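# Move skirt from hanger into basket, rehang hanger

## Task

Remove the skirt from its hanger and lower it into the basket while holding it, instead of releasing it from above the rim; the task can fail if a third or more of the cloth falls in from above the rim, even if a gripper still holds some of it. The whole skirt must finish inside the basket, and any cloth draped over the rim lowers the score. Return the hanger to the rail, and leave the rack standing upright at the end.

## Robot and tools

ROBOT. There are two arms, left_arm and right_arm, each with six joints and a gripper. Every row of numbers lists the joints in this order: waist, shoulder, elbow, wrist pitch, wrist yaw, wrist roll, then the gripper opening. Stated joint ranges in rad: waist -2.618 to 3.054, shoulder 0.000 to 3.142, elbow 0.000 to 3.142, wrist pitch -1.571 to 1.571, wrist yaw -1.571 to 1.571, wrist roll -2.094 to 2.094. Real limits can differ by up to 0.059 rad either way. Opening runs from -1 (shut) to +1 (fully open, about 0.094 m between pads).

FRAMES. Scene frame: origin at table-top height, midway between the nominal arm bases; +x points out over the table, +z up, and left_arm is on the +y side (this has nothing to do with image left or right). Measured bases: left_arm at (-0.032, +0.234, +0.016) m, right_arm at (+0.035, -0.365, +0.026) m, each turned very slightly about z. A gripper's end_effector_position and quat are reported in that arm's own base frame, in metres. The point lies between the pads, about 1 cm behind the fingertips. The fingers point along the gripper's +z, and they close along its y. Fixed-camera calibrations are in the scene frame. Wrist-camera calibrations are in their arm's base frame.

execute_actions(actions, cameras). actions is a list of actions. Each action is a table of up to 15 rows, and each row lasts one control step of 1/30 s. If a table is short, its last row is repeated until 15 steps have run. Every row is one flat list of 14 numbers: left_arm's six absolute joint angles (rad) and its opening, then the same seven for right_arm. Both arms must be filled in even if only one moves, so repeat the values from 'Joint targets' and 'Tool commands' to keep an arm still. A 0 for the opening is a real command. A call is rejected if a target goes more than 0.059 rad beyond a stated limit and is further out than the current angle. Each step, a target can lead the measured angle by at most 0.339 rad (waist, shoulder, elbow) or 2.2 rad (wrist joints). If the targets would put a gripper more than 200 mm from where it is, that arm is scaled back. Images come back only when actions is empty or cameras names them: ["all"], specific names, or [].

move(target, speed, blend, opening_speed, grip_force, blocking, cameras). target is one 14-number row, or a list of up to 15 such rows, of absolute joint angles plus openings laid out as above. All joints travel together along interpolated paths, so the gripper's path is curved. Nothing is avoided on the way, including the other arm. speed is the top rate in rad/s of the joint that has furthest to go: 0.01 to 12.57, default 0.5. It can be one value, or one for each leg. blend (rad) rounds off intermediate waypoints; 0 means stop at each one. opening_speed is how fast the opening changes, in units per second on the -1..1 scale, at least 0.2; use it for gentle closing on cloth. grip_force is the per-pad force limit, 10 to 50 N, given once or per arm; it stays in effect, and low values close slowly. blocking=false returns after about 0.5 s while the motion continues, and a new move takes over from it. A whole list shares a 10 s budget. The result adds a 'move:' line: done, off_target (resting more than 0.035 rad from the target), moving, held, or fault, optionally with limits=held.

wait(seconds 0 to 10) lets time pass while holding the last commands. stop() brakes a running move. zoom_image(camera, region=[x0,y0,x1,y1] in pixels, at most 504x504) enlarges part of the newest image. Cameras: cam_head_left, cam_head_right, cam_high, cam_low (672x504 each), cam_left_wrist and cam_right_wrist. finished_scene(scene) ends the scene for good, so call it only once everything is settled.

RESULTS. Joint positions and Joint velocities are given per arm in joint order (rad, rad/s), followed by the pad gap (m). Joint targets shows what the joints are being driven to right now. Tool commands shows the current openings. grip_measured uses the command scale; with nothing held it reads slightly wide, and it keeps following the command even after contact. Joint torques include the arm's weight and an offset. 'joint sent to its limit' means the joint reached a real end. 'joint command not followed' means the clearance check changed some steps. Calls that run actions also list joint angles at some control steps. Lines that have not changed may be left out; an empty actions call shows everything.

CAUTIONS. Carry the skirt down into the basket before opening the gripper, and make sure no cloth hangs over the rim. Do not knock over the rack, push anything off the table, or strike fixed or heavy objects hard. Do not let the grippers touch or press on each other or on the other arm. Avoid fast impacts, and avoid pressing far past a contact point. Release only when the item is still and supported. Watch motor temperature: MOTOR HOT appears at 75 °C, and at 90 °C the arm folds up and stops working. Holding loads or stretching an arm out heats the motors.

Each tool is called by a JSON object that holds its "method" and its "body".

## Session

{"method": "execute_actions", "body": {"actions": []}}

Scene clock: 0.00 s.
left_arm: end_effector_position=(+0.2451, -0.2393, +0.4719) grip_measured=-0.842 end_effector_quat_wxyz=(+0.521, +0.278, +0.787, -0.179) | right_arm: end_effector_position=(+0.3838, +0.0010, +0.4071) grip_measured=+1.000 end_effector_quat_wxyz=(+0.707, +0.000, +0.707, +0.000)
Joint positions: left_arm=[-0.875 1.323 1.974 -1.062 -0.188 -0.072 0.007] | right_arm=[0 1.047 1.047 0 0 0 0.094]
Joint velocities: within noise
Joint torques (N m): no reading
Motor temperatures (°C): left_arm=[26 27 31 30 23 26 24] | right_arm=[27 24 30 26 23 24 25]
Heat: left arm: 31 °C; right arm: 30 °C.
Joint targets: left_arm=[-0.875 1.315 1.986 -1.023 -0.190 -0.073] | right_arm=[0.000 1.040 1.058 0.004 0.000 0.000]
Tool commands: left_gripper/opening=-1.0 right_gripper/opening=+1.0
camera_calibration:
cam_left_wrist: T_world_to_cam=[[-0.626239, -0.779604, -0.00642835, -0.029052], [-0.584981, 0.475321, -0.657166, 0.6028], [0.515385, -0.407783, -0.753718, 0.217845], [0, 0, 0, 1]] pos_world=[0.222159, -0.220339, 0.560147]

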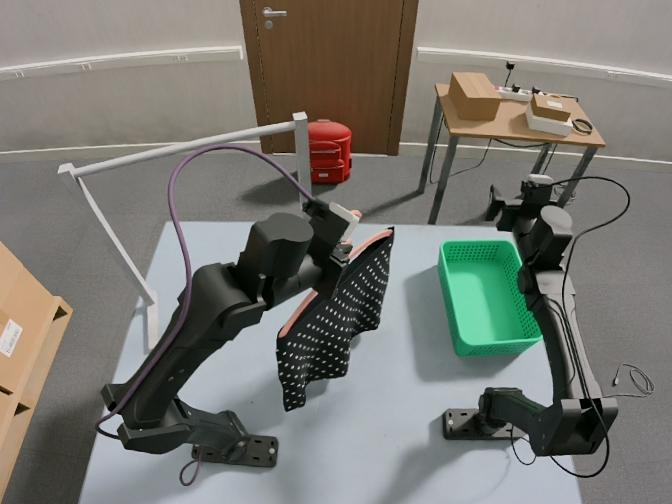

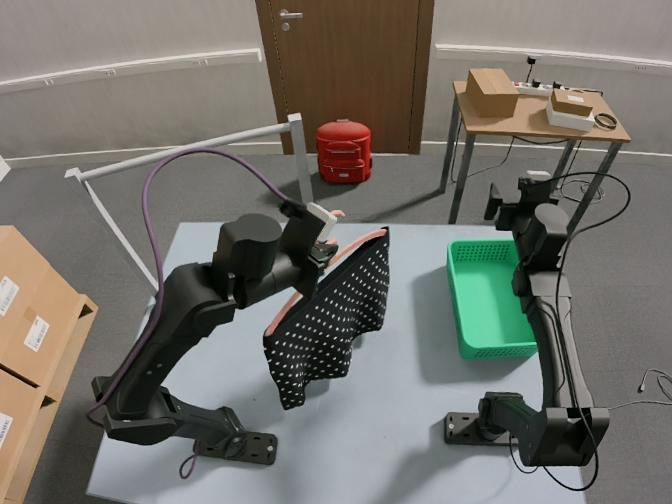

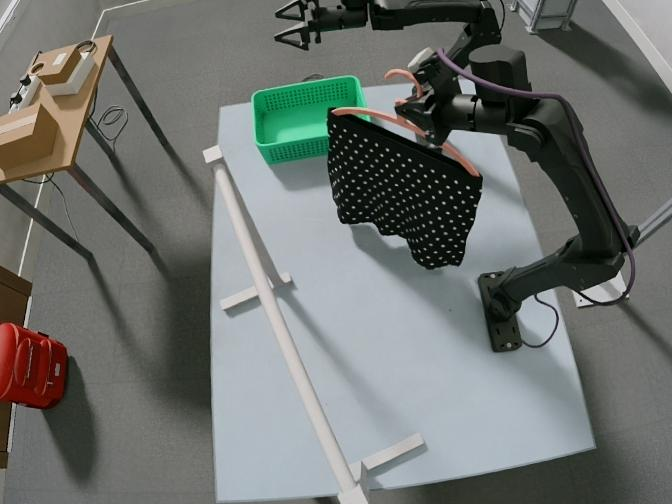

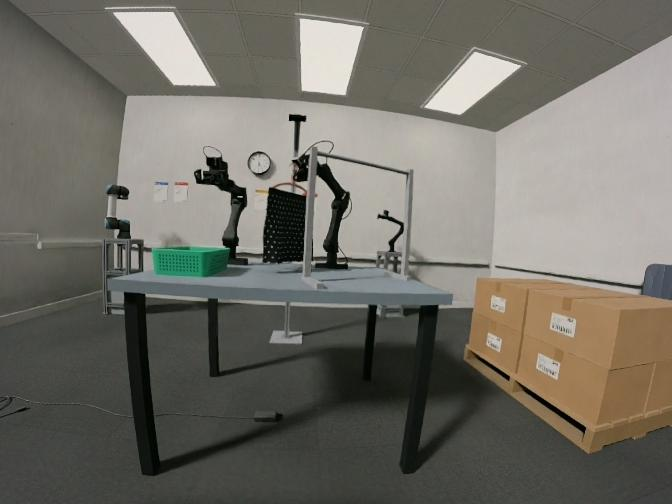

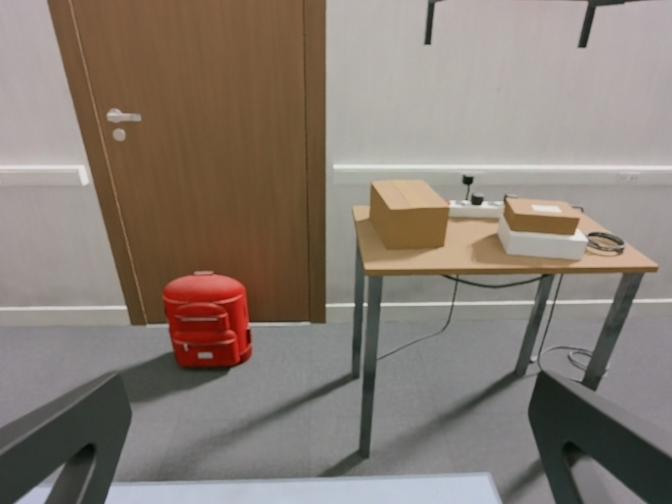

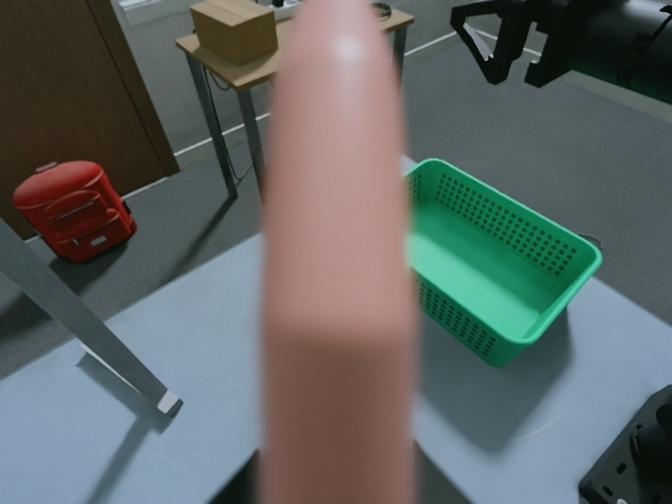

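{"method": "move", "body": {"target": [[-0.381,1.398,2.055,-1.121,0.858,0.365,-1.0,0,1.04,1.057,0,-0.2,0,1.0],[-0.381,1.398,2.055,-1.121,0.858,0.365,-1.0,0.0,0.757,0.709,0.049,-1.257,0,1.0],[-0.381,1.398,2.055,-1.121,0.858,0.365,-1.0,0.288,1.018,0.796,0.222,-1.318,0,1.0]], "speed": [0.5,0.8,0.3], "blend": 0.03, "cameras": ["cam_head_left","cam_high","cam_left_wrist"]}}

{"method": "zoom_image", "body": {"camera": "cam_head_left", "region": [240, 200, 500, 400]}}

Scene clock: 15.10 s.
left_arm: end_effector_position=(+0.2327, -0.2368, +0.4736) grip_measured=-0.842 end_effector_quat_wxyz=(+0.453, +0.477, +0.665, -0.354) | right_arm: end_effector_position=(+0.1914, +0.2375, +0.3339) grip_measured=+1.000 end_effector_quat_wxyz=(+0.481, -0.497, +0.509, +0.513)
Joint positions: left_arm=[-0.386 1.395 2.016 -1.145 0.827 0.361 0.007] | right_arm=[0.28 1.015 0.76 0.208 -1.31 0 0.094]
Joint torques (N m): left_arm=[0.59 -3.4 9.2 1.92 0.48 0] | right_arm=[0.49 -2.1 10.22 1.4 -0.11 -0.02]
Motor temperatures (°C): left_arm=[26 27 33 35 23 26 25] | right_arm=[27 24 32 29 23 24 25]
Heat: left arm: 35 °C; right arm: 32 °C.
Joint targets: left_arm=[-0.381 1.398 2.055 -1.121 0.858 0.365] | right_arm=[0.288 1.018 0.796 0.222 -1.318 0.000]
move: off_target (left_arm, right_arm); left_arm: the elbow is farthest, 0.039 rad from its target; right_arm: the elbow is farthest, 0.036 rad from its target
camera_calibration:
cam_left_wrist: T_world_to_cam=[[-0.955328, -0.29284, 0.0399189, 0.134993], [-0.236201, 0.675311, -0.698687, 0.581306], [0.177646, -0.676904, -0.714313, 0.222701], [0, 0, 0, 1]] pos_world=[0.226706, -0.202284, 0.559841]
Images, in order (width x height): cam_head_left 672x504, cam_high 672x504, cam_left_wrist 672x504.

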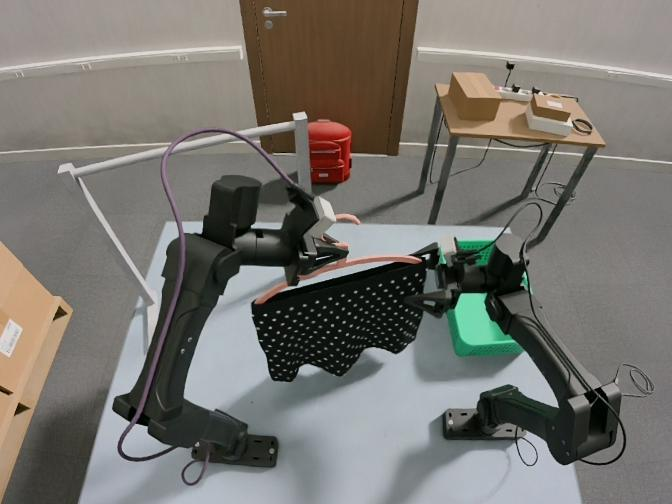

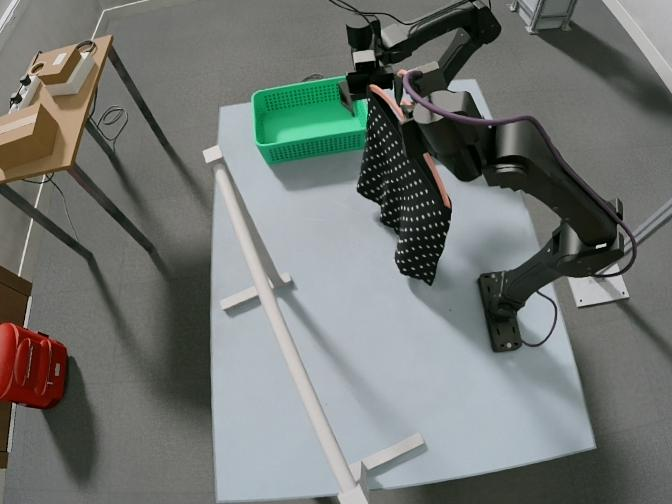

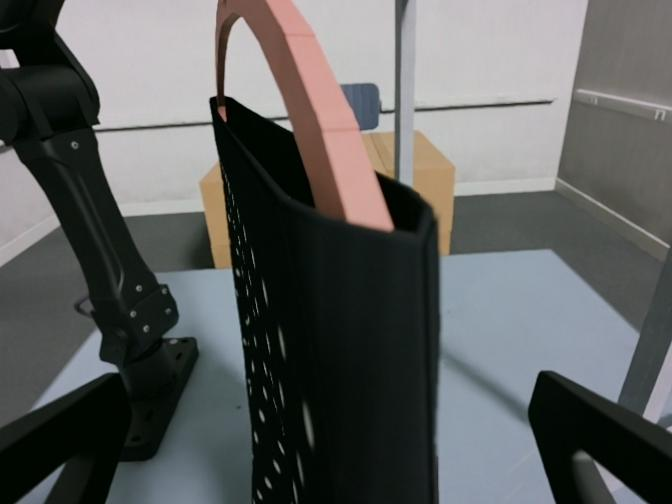

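Scaled by 1.938.

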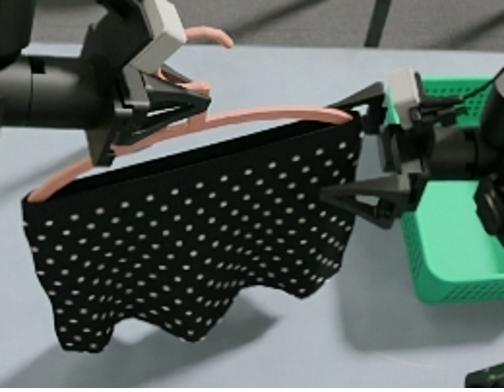

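{"method": "move", "body": {"target": [[-0.381,1.398,2.055,-1.121,0.858,0.365,-1.0,0.26,1.110,0.842,0.268,-1.346,0,1.0],[-0.381,1.398,2.055,-1.121,0.858,0.365,-1.0,0.26,1.110,0.842,0.268,-1.346,0,-1.0],[-0.381,1.398,2.055,-1.121,0.858,0.365,-1.0,0.015,0.967,0.744,0.223,-1.417,0,-1.0]], "speed": [0.2,0.2,0.2], "opening_speed": 1.2, "cameras": ["cam_head_left","cam_left_wrist"]}}

{"method": "zoom_image", "body": {"camera": "cam_head_left", "region": [240, 200, 500, 400]}}

Scene clock: 22.97 s.
left_arm: end_effector_position=(+0.2361, -0.2543, +0.4734) grip_measured=-0.842 end_effector_quat_wxyz=(+0.456, +0.509, +0.631, -0.367) | right_arm: end_effector_position=(+0.1877, +0.1982, +0.3517) grip_measured=-0.880 end_effector_quat_wxyz=(+0.502, -0.511, +0.487, +0.500)
Joint positions: left_arm=[-0.415 1.438 2.019 -1.096 0.874 0.41 0.007] | right_arm=[0.088 0.967 0.773 0.246 -1.504 0.026 0.006]
Joint torques (N m): left_arm=[3.38 -7.58 9.13 1.4 0.03 -0.58] | right_arm=[-5.97 -1.78 4.36 0.89 0.88 -0.26]
Heat: left arm: 36 °C; right arm: 33 °C.
Joint targets: left_arm=[-0.381 1.398 2.055 -1.121 0.858 0.365] | right_arm=[0.015 0.967 0.744 0.223 -1.417 0.000]
move: off_target (left_arm, right_arm); left_arm: the wrist roll is farthest, 0.045 rad from its target; right_arm: the wrist yaw is farthest, 0.087 rad from its target
camera_calibration:
cam_left_wrist: T_world_to_cam=[[-0.977908, -0.209033, 0.000668524, 0.178437], [-0.146234, 0.681824, -0.716751, 0.582706], [0.149369, -0.701014, -0.697329, 0.202619], [0, 0, 0, 1]] pos_world=[0.229441, -0.217965, 0.558828]
Images, in order (width x height): cam_head_left 672x504, cam_left_wrist 672x504.

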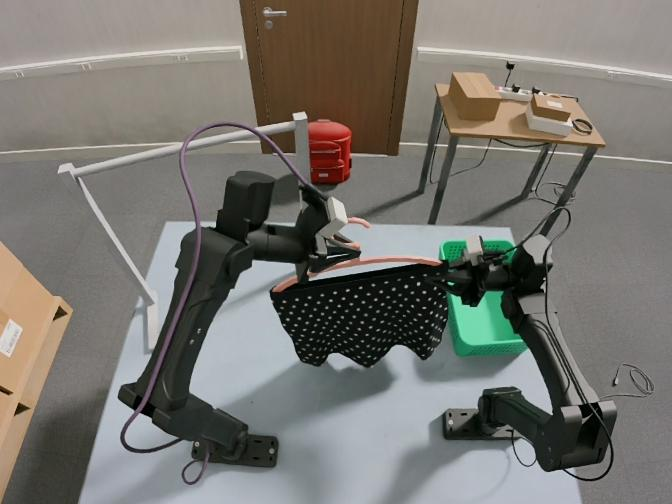

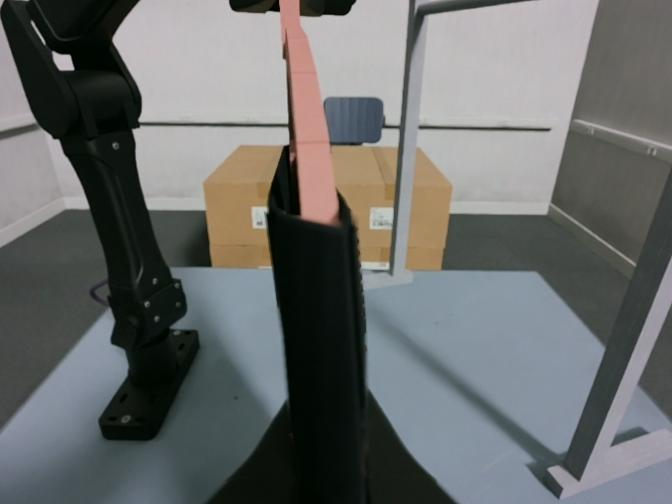

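Scaled by 1.938.

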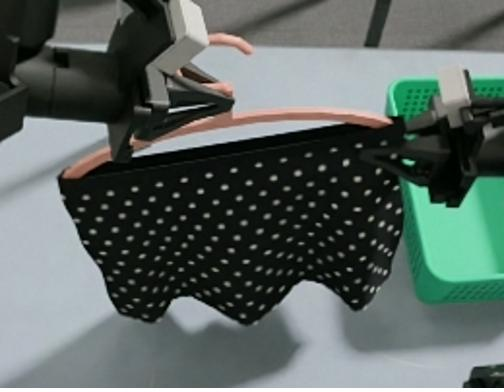

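{"method": "move", "body": {"target": [-0.381,1.398,2.055,-1.121,0.858,0.365,-1.0,0.0,1.054,0.44,0.614,-1.43,0,-1.0], "speed": 0.15, "cameras": ["cam_head_left","cam_left_wrist"]}}

{"method": "zoom_image", "body": {"camera": "cam_head_left", "region": [240, 200, 500, 400]}}

Scene clock: 27.57 s.
left_arm: end_effector_position=(+0.2474, -0.2626, +0.4348) grip_measured=-0.832 end_effector_quat_wxyz=(+0.407, +0.518, +0.663, -0.355) | right_arm: end_effector_position=(+0.1910, +0.1984, +0.2879) grip_measured=-0.880 end_effector_quat_wxyz=(+0.515, -0.515, +0.478, +0.490)
Joint positions: left_arm=[-0.444 1.488 1.993 -1.163 0.821 0.46 0.008] | right_arm=[0.088 1.019 0.506 0.662 -1.494 0.087 0.006]
Joint torques (N m): left_arm=[6.2 -12.63 11.73 2.01 0.57 -1.18] | right_arm=[-7.15 1.58 0.83 0.59 0.73 -0.96]
Heat: left arm: 35 °C; right arm: 32 °C.
Joint targets: left_arm=[-0.381 1.398 2.055 -1.121 0.858 0.365] | right_arm=[0.000 1.054 0.440 0.614 -1.430 0.000]
move: off_target (left_arm, right_arm); left_arm: the wrist roll is farthest, 0.095 rad from its target; right_arm: the waist is farthest, 0.088 rad from its target
camera_calibration:
cam_left_wrist: T_world_to_cam=[[-0.976581, -0.209087, 0.0507238, 0.165662], [-0.192979, 0.747011, -0.636187, 0.556091], [0.095127, -0.631077, -0.769866, 0.23155], [0, 0, 0, 1]] pos_world=[0.24707, -0.234643, 0.523637]
Images, in order (width x height): cam_head_left 672x504, cam_left_wrist 672x504.

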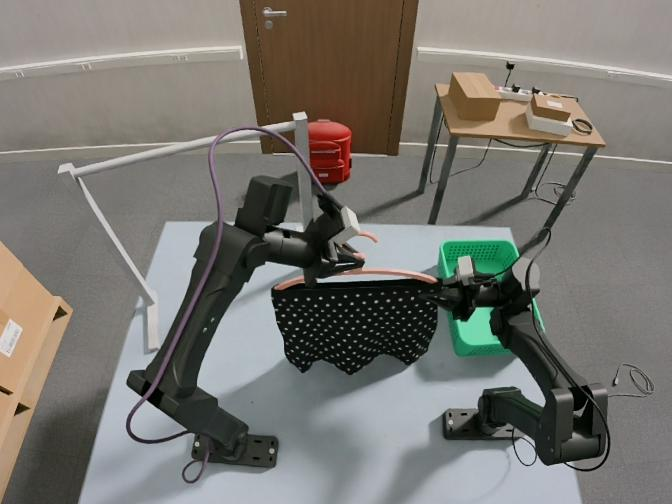

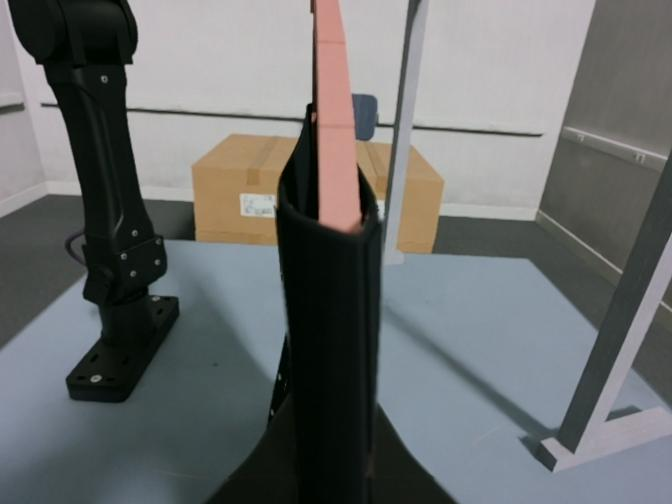

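Scaled by 1.938.

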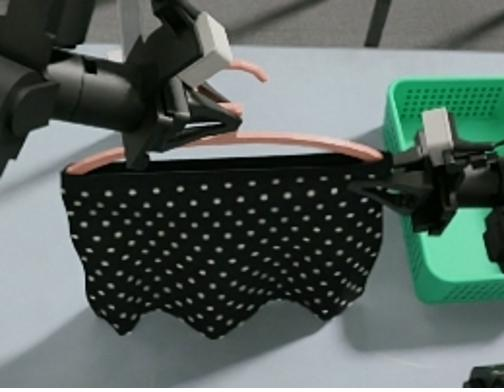

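{"method": "move", "body": {"target": [[-0.381,1.398,2.055,-1.121,0.858,0.365,-1.0,0.22,1.09,0.830,0.268,-1.38,0.02,-1.0],[-0.381,1.398,2.055,-1.121,0.858,0.365,-1.0,0.22,1.09,0.830,0.268,-1.38,0.02,0.2],[-0.381,1.398,2.055,-1.121,0.858,0.365,-1.0,0.26,1.115,0.766,0.349,-1.346,0,0.2]], "speed": [0.3,0.3,0.3], "opening_speed": 1.5, "cameras": ["cam_head_left","cam_left_wrist"]}}

{"method": "zoom_image", "body": {"camera": "cam_head_left", "region": [240, 200, 500, 400]}}

Scene clock: 35.13 s.
left_arm: end_effector_position=(+0.2389, -0.2386, +0.4698) grip_measured=-0.842 end_effector_quat_wxyz=(+0.448, +0.478, +0.668, -0.354) | right_arm: end_effector_position=(+0.2109, +0.2370, +0.3327) grip_measured=+0.198 end_effector_quat_wxyz=(+0.490, -0.506, +0.493, +0.510)
Joint positions: left_arm=[-0.383 1.417 2.025 -1.15 0.83 0.371 0.007] | right_arm=[0.251 1.11 0.779 0.336 -1.352 0.011 0.056]
Joint torques (N m): left_arm=[0.21 -5.41 8.43 1.98 0.45 -0.12] | right_arm=[0.61 -2.55 5.76 1.37 0.01 -0.1]
Heat: left arm: 37 °C; right arm: 32 °C.
Joint targets: left_arm=[-0.381 1.398 2.055 -1.121 0.858 0.365] | right_arm=[0.260 1.115 0.766 0.349 -1.346 0.000]
move: done; target 2's new numbers were sent with right_arm's wrist yaw 0.072 rad from that target
camera_calibration:
cam_left_wrist: T_world_to_cam=[[-0.955718, -0.290785, 0.0452454, 0.138651], [-0.239981, 0.681109, -0.691737, 0.580311], [0.17033, -0.671963, -0.720731, 0.223624], [0, 0, 0, 1]] pos_world=[0.233685, -0.20467, 0.556322]
Images, in order (width x height): cam_head_left 672x504, cam_left_wrist 672x504.

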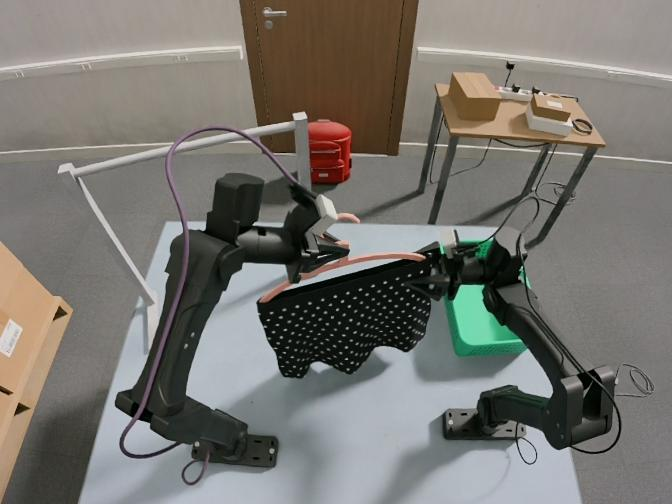

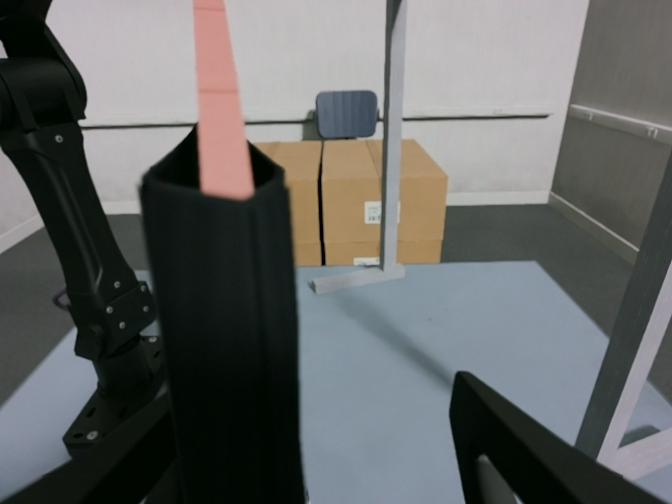

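Scaled by 1.938.

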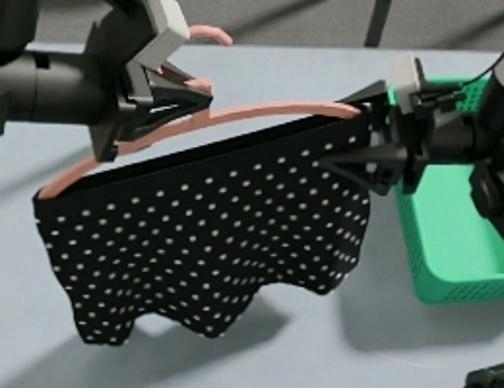

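{"method": "move", "body": {"target": [[-0.381,1.398,2.055,-1.121,0.858,0.365,-1.0,0.265,1.016,0.669,0.347,-1.34,0,0.2],[-0.381,1.398,2.055,-1.121,0.858,0.365,-1.0,0.265,1.016,0.669,0.347,-1.34,0,-1.0],[-0.381,1.398,2.055,-1.121,0.858,0.365,-1.0,0.03,0.915,0.574,0.328,-1.41,0,-1.0]], "speed": [0.3,0.3,0.2], "opening_speed": 1.2, "cameras": ["cam_head_left","cam_left_wrist"]}}

{"method": "zoom_image", "body": {"camera": "cam_head_left", "region": [240, 200, 500, 400]}}

Scene clock: 42.83 s.
left_arm: end_effector_position=(+0.2324, -0.2550, +0.4653) grip_measured=-0.840 end_effector_quat_wxyz=(+0.435, +0.509, +0.642, -0.374) | right_arm: end_effector_position=(+0.1728, +0.1999, +0.3179) grip_measured=-0.870 end_effector_quat_wxyz=(+0.501, -0.516, +0.481, +0.501)
Joint positions: left_arm=[-0.421 1.447 2.025 -1.144 0.877 0.414 0.008] | right_arm=[0.104 0.91 0.614 0.354 -1.501 0.022 0.006]
Joint torques (N m): left_arm=[3.97 -8.42 8.54 1.85 0.02 -0.62] | right_arm=[-5.9 -0.95 3.34 0.88 0.92 -0.3]
Heat: left arm: 37 °C; right arm: 32 °C.
Joint targets: left_arm=[-0.381 1.398 2.055 -1.121 0.858 0.365] | right_arm=[0.030 0.915 0.574 0.328 -1.410 0.000]
move: off_target (left_arm, right_arm); left_arm: the shoulder is farthest, 0.049 rad from its target; right_arm: the wrist yaw is farthest, 0.091 rad from its target
camera_calibration:
cam_left_wrist: T_world_to_cam=[[-0.978903, -0.200492, 0.0393862, 0.159077], [-0.170847, 0.697438, -0.695983, 0.576935], [0.11207, -0.688029, -0.716978, 0.21823], [0, 0, 0, 1]] pos_world=[0.229832, -0.220334, 0.551737]
Images, in order (width x height): cam_head_left 672x504, cam_left_wrist 672x504.

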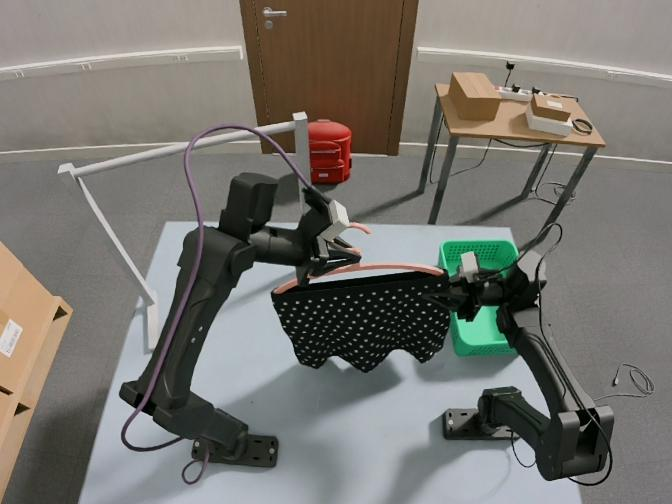

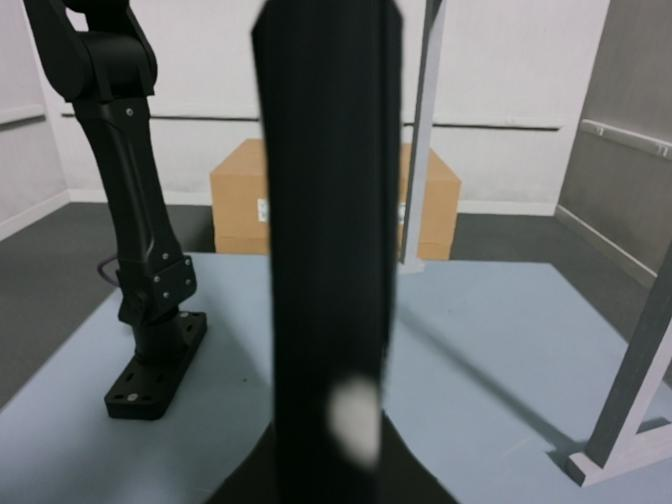

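Scaled by 1.938.

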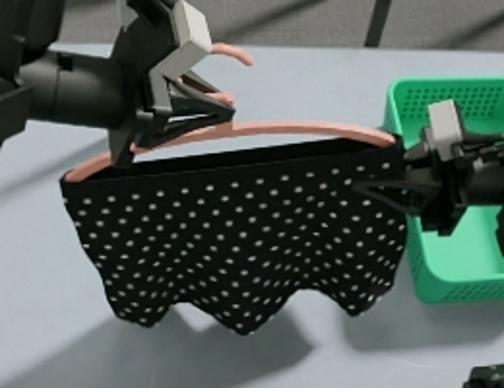

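{"method": "move", "body": {"target": [-0.381,1.398,2.055,-1.121,0.858,0.365,-1.0,0.02,1.045,0.294,0.751,-1.42,0,-1.0], "speed": 0.15, "cameras": ["cam_head_left","cam_left_wrist"]}}

{"method": "zoom_image", "body": {"camera": "cam_head_left", "region": [240, 200, 500, 400]}}

Scene clock: 47.53 s.
left_arm: end_effector_position=(+0.2390, -0.2431, +0.4740) grip_measured=-0.842 end_effector_quat_wxyz=(+0.454, +0.484, +0.655, -0.362) | right_arm: end_effector_position=(+0.1990, +0.1857, +0.2279) grip_measured=-0.974 end_effector_quat_wxyz=(+0.526, -0.470, +0.528, +0.473)
Joint positions: left_arm=[-0.387 1.422 2.023 -1.12 0.853 0.37 0.007] | right_arm=[0.031 1.039 0.308 0.737 -1.428 0.011 0.001]
Joint torques (N m): left_arm=[0.65 -6 8.64 1.65 0.22 -0.1] | right_arm=[-0.61 -1.32 5.03 1.35 0.06 -0.15]
Heat: left arm: 36 °C; right arm: 31 °C.
Joint targets: left_arm=[-0.381 1.398 2.055 -1.121 0.858 0.365] | right_arm=[0.020 1.045 0.294 0.751 -1.420 0.000]
move: done
camera_calibration:
cam_left_wrist: T_world_to_cam=[[-0.963011, -0.267055, 0.035924, 0.149187], [-0.213008, 0.672811, -0.708486, 0.585863], [0.165035, -0.689933, -0.704809, 0.213031], [0, 0, 0, 1]] pos_world=[0.233305, -0.207357, 0.559862]
Images, in order (width x height): cam_head_left 672x504, cam_left_wrist 672x504.

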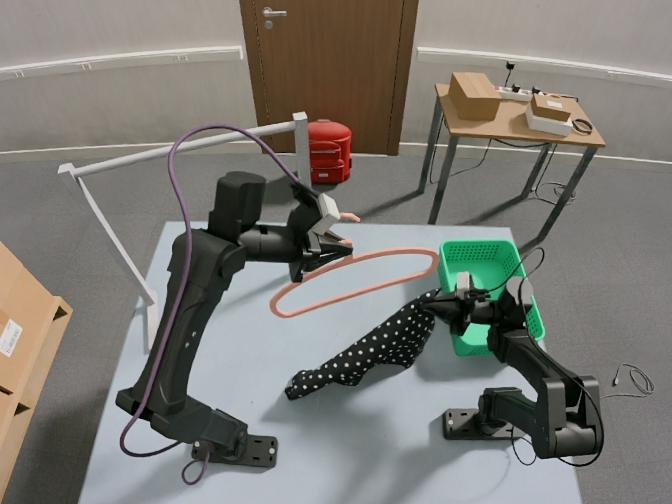

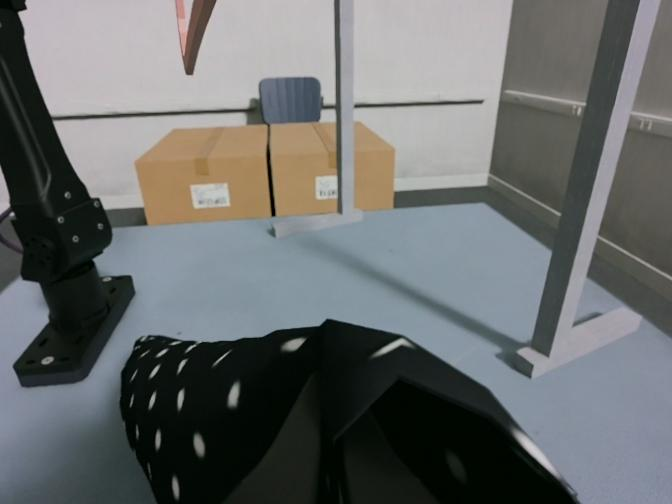

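Scaled by 1.938.

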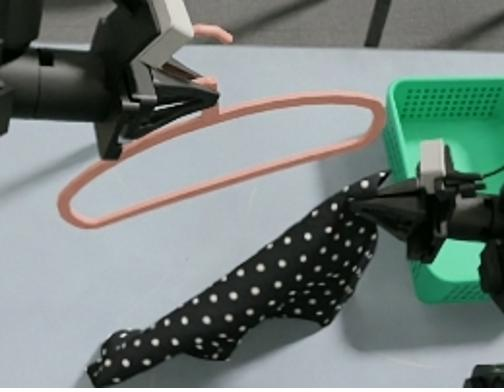

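{"method": "move", "body": {"target": [[-0.42,0.984,1.741,-1.094,0.18,0.063,-1.0,0.03,1.045,0.308,0.737,-1.42,0,-1.0],[0.0,1.114,1.724,-0.961,-0.33,-0.118,-1.0,0.086,1.328,2.229,-0.901,-0.96,0,-1.0],[0.0,1.114,1.724,-0.961,-0.33,-0.118,-1.0,-0.03,1.288,2.213,-0.925,0,0,-1.0]], "speed": [0.5,0.5,0.4], "blend": 0.05, "cameras": ["cam_head_left","cam_head_right","cam_high","cam_low","cam_left_wrist","cam_right_wrist"]}}

{"method": "zoom_image", "body": {"camera": "cam_high", "region": [330, 220, 450, 320]}}

{"method": "zoom_image", "body": {"camera": "cam_head_left", "region": [400, 100, 620, 380]}}

{"method": "zoom_image", "body": {"camera": "cam_high", "region": [200, 130, 400, 330]}}

{"method": "zoom_image", "body": {"camera": "cam_head_left", "region": [50, 90, 320, 260]}}

Scene clock: 65.43 s.
left_arm: end_effector_position=(+0.2934, +0.0556, +0.4606) grip_measured=-0.842 end_effector_quat_wxyz=(+0.567, -0.133, +0.807, +0.097) | right_arm: end_effector_position=(+0.3081, -0.0042, +0.5877) grip_measured=-0.974 end_effector_quat_wxyz=(+0.686, +0.008, +0.727, -0.002)
Joint positions: left_arm=[-0.006 1.112 1.734 -0.986 -0.318 -0.113 0.007] | right_arm=[-0.021 1.309 2.205 -0.955 -0.007 0.009 0.001]
Joint torques (N m): left_arm=[0.61 -1.2 5.22 2.19 -0.2 -0.11] | right_arm=[-0.8 -3.97 4.55 2.11 0.06 -0.11]
Heat: left arm: 37 °C; right arm: 32 °C.
Joint targets: left_arm=[0.000 1.114 1.724 -0.961 -0.330 -0.118] | right_arm=[-0.030 1.288 2.213 -0.925 0.000 0.000]
move: done
camera_calibration:
cam_left_wrist: T_world_to_cam=[[0.321699, -0.946834, -0.00394858, -0.03895], [-0.677615, -0.227312, -0.699405, 0.569126], [0.661322, 0.227673, -0.714715, 0.20849], [0, 0, 0, 1]] pos_world=[0.2603, 0.0450224, 0.546906]
cam_right_wrist: T_world_to_cam=[[-0.0036284, -0.999987, 0.00348474, -0.00671268], [-0.48893, -0.0012658, -0.872322, 0.698965], [0.872316, -0.00486892, -0.488919, 0.110366], [0, 0, 0, 1]] pos_world=[0.245446, -0.00529048, 0.663706]

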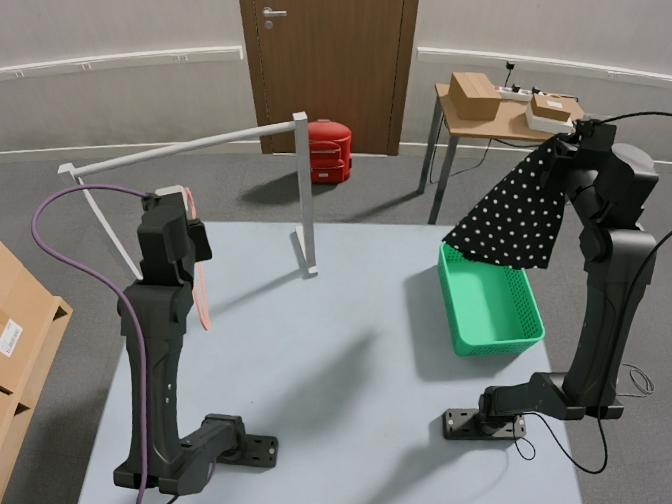

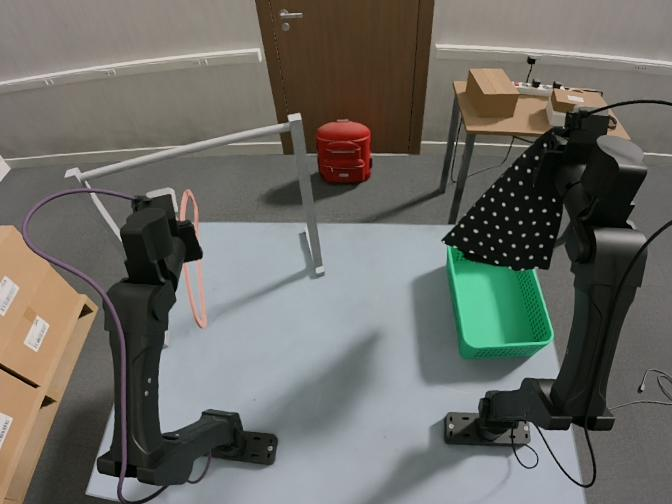

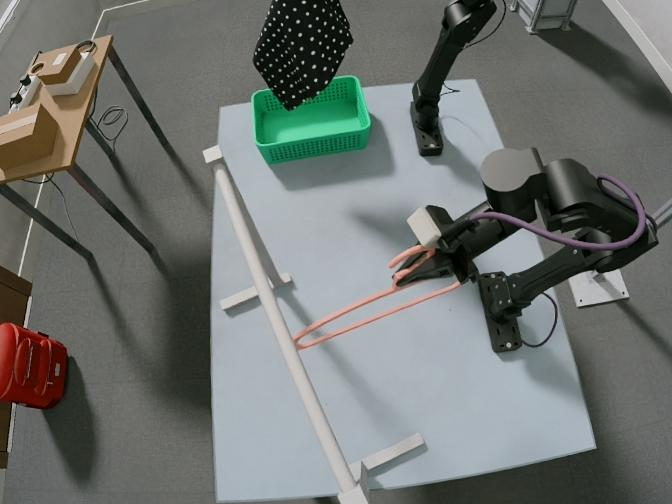

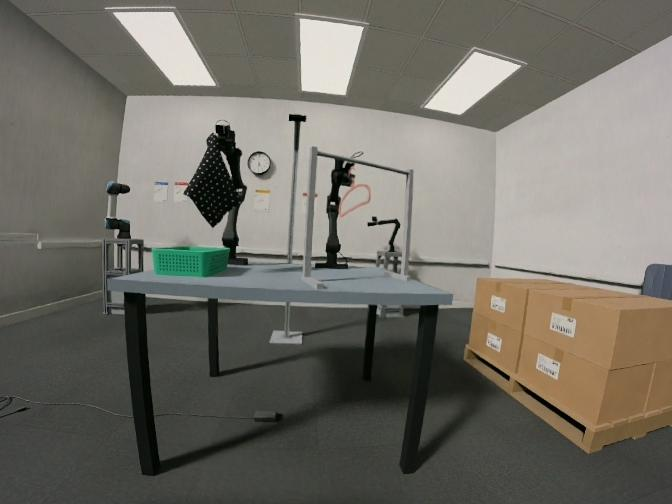

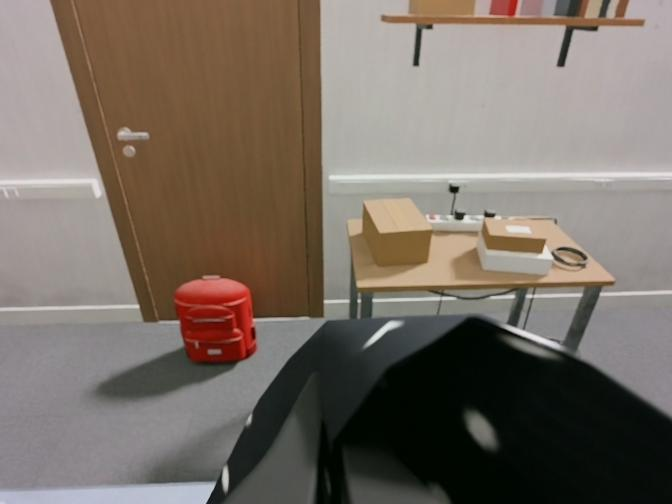

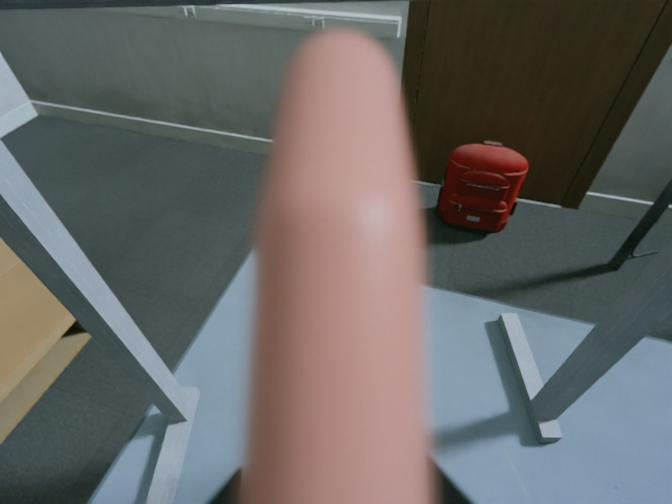

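Scaled by 4.200.

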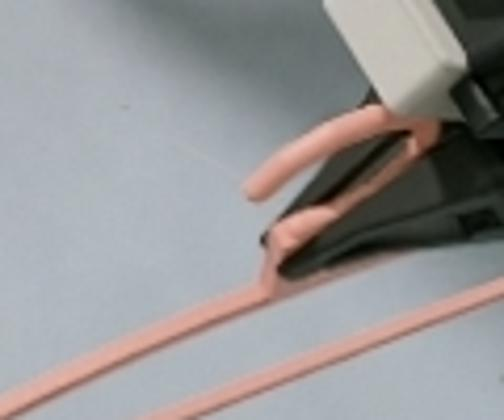

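Scaled by 1.800.

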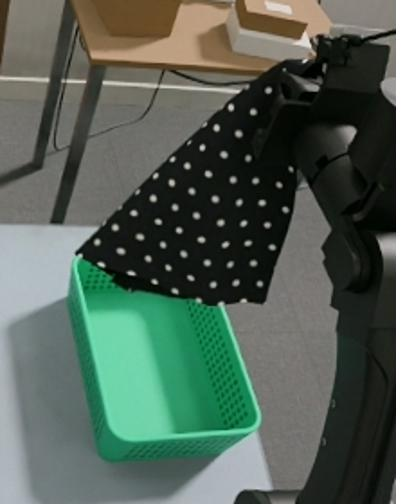

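Scaled by 2.520.

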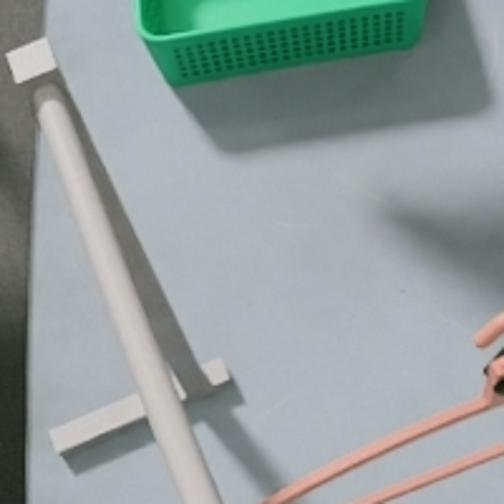

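Scaled by 1.867.

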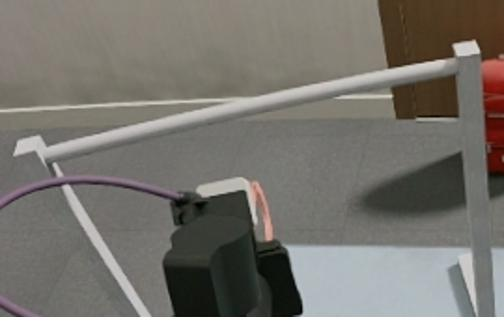

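{"method": "move", "body": {"target": [[0.0,1.114,1.724,-0.961,-0.33,-0.118,-1.0,-0.20,1.288,2.213,-0.925,0,0,-1.0],[0.0,1.114,1.724,-0.961,-0.33,-0.118,-1.0,-0.20,1.033,1.491,-0.982,0,0,-1.0],[0.0,1.114,1.724,-0.961,-0.33,-0.118,-1.0,-0.18,1.393,1.435,-1.089,0,0,-1.0]], "speed": [0.2,0.35,0.25], "blend": [0.0,0.05,0.0], "cameras": ["cam_head_left","cam_high","cam_left_wrist"]}}

{"method": "zoom_image", "body": {"camera": "cam_head_left", "region": [400, 180, 600, 380]}}

{"method": "zoom_image", "body": {"camera": "cam_high", "region": [230, 30, 420, 180]}}

Scene clock: 75.13 s.
left_arm: end_effector_position=(+0.2934, +0.0556, +0.4606) grip_measured=-0.842 end_effector_quat_wxyz=(+0.567, -0.133, +0.807, +0.097) | right_arm: end_effector_position=(+0.3381, -0.0638, +0.2372) grip_measured=-0.974 end_effector_quat_wxyz=(+0.269, +0.096, +0.958, -0.023)
Joint positions: left_arm=[-0.006 1.112 1.734 -0.986 -0.318 -0.113 0.007] | right_arm=[-0.192 1.39 1.444 -1.078 -0.004 0.009 0.001]
Joint torques (N m): left_arm=[0.61 -1.24 5.2 2.19 -0.2 -0.11] | right_arm=[1.1 -5.11 5.79 1 0 -0.1]
Heat: left arm: 38 °C; right arm: 33 °C.
Joint targets: left_arm=[0.000 1.114 1.724 -0.961 -0.330 -0.118] | right_arm=[-0.180 1.393 1.435 -1.089 0.000 0.000]
move: done
camera_calibration:
cam_left_wrist: T_world_to_cam=[[0.321699, -0.946834, -0.00394858, -0.03895], [-0.677615, -0.227312, -0.699405, 0.569126], [0.661322, 0.227673, -0.714715, 0.20849], [0, 0, 0, 1]] pos_world=[0.2603, 0.0450224, 0.546906]
Images, in order (width x height): cam_head_left 672x504, cam_high 672x504, cam_left_wrist 672x504.

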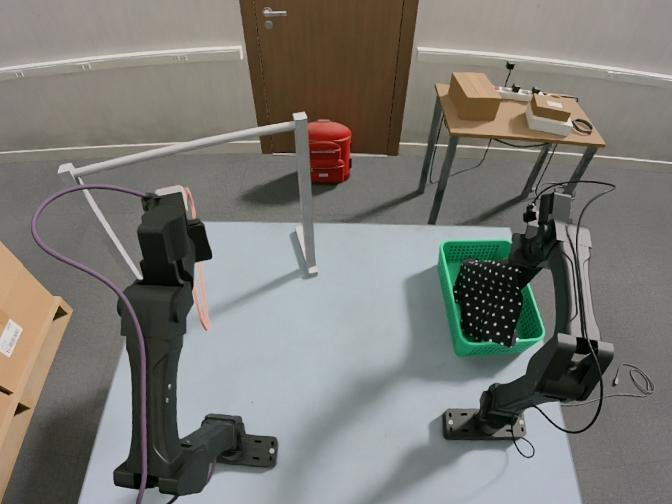

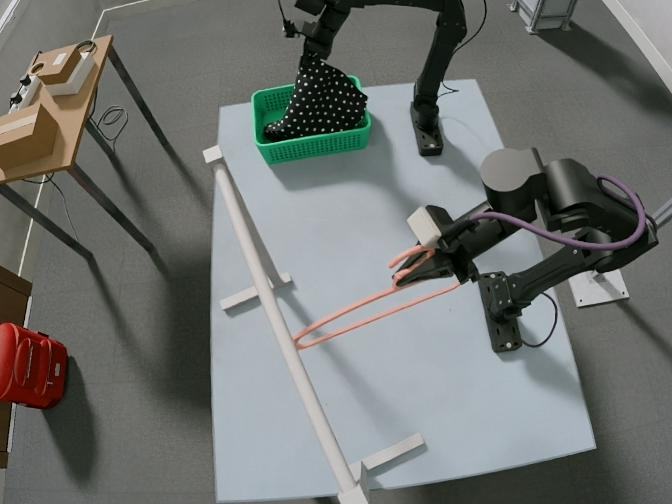

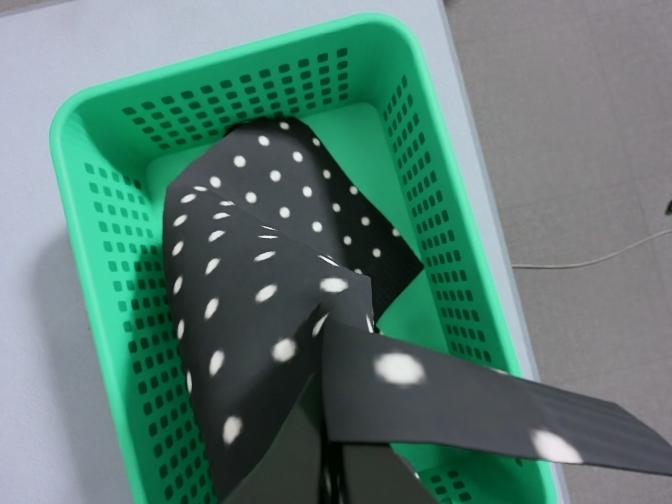

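Scaled by 2.520.

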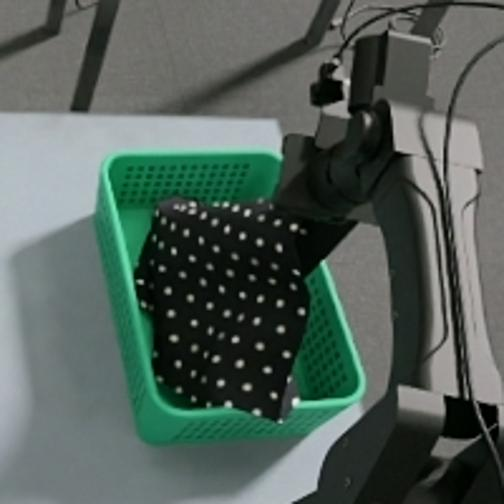

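Scaled by 2.653.

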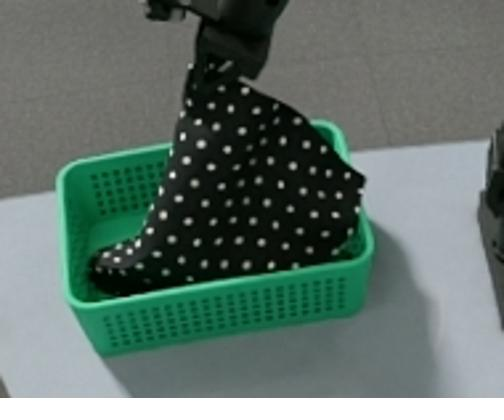

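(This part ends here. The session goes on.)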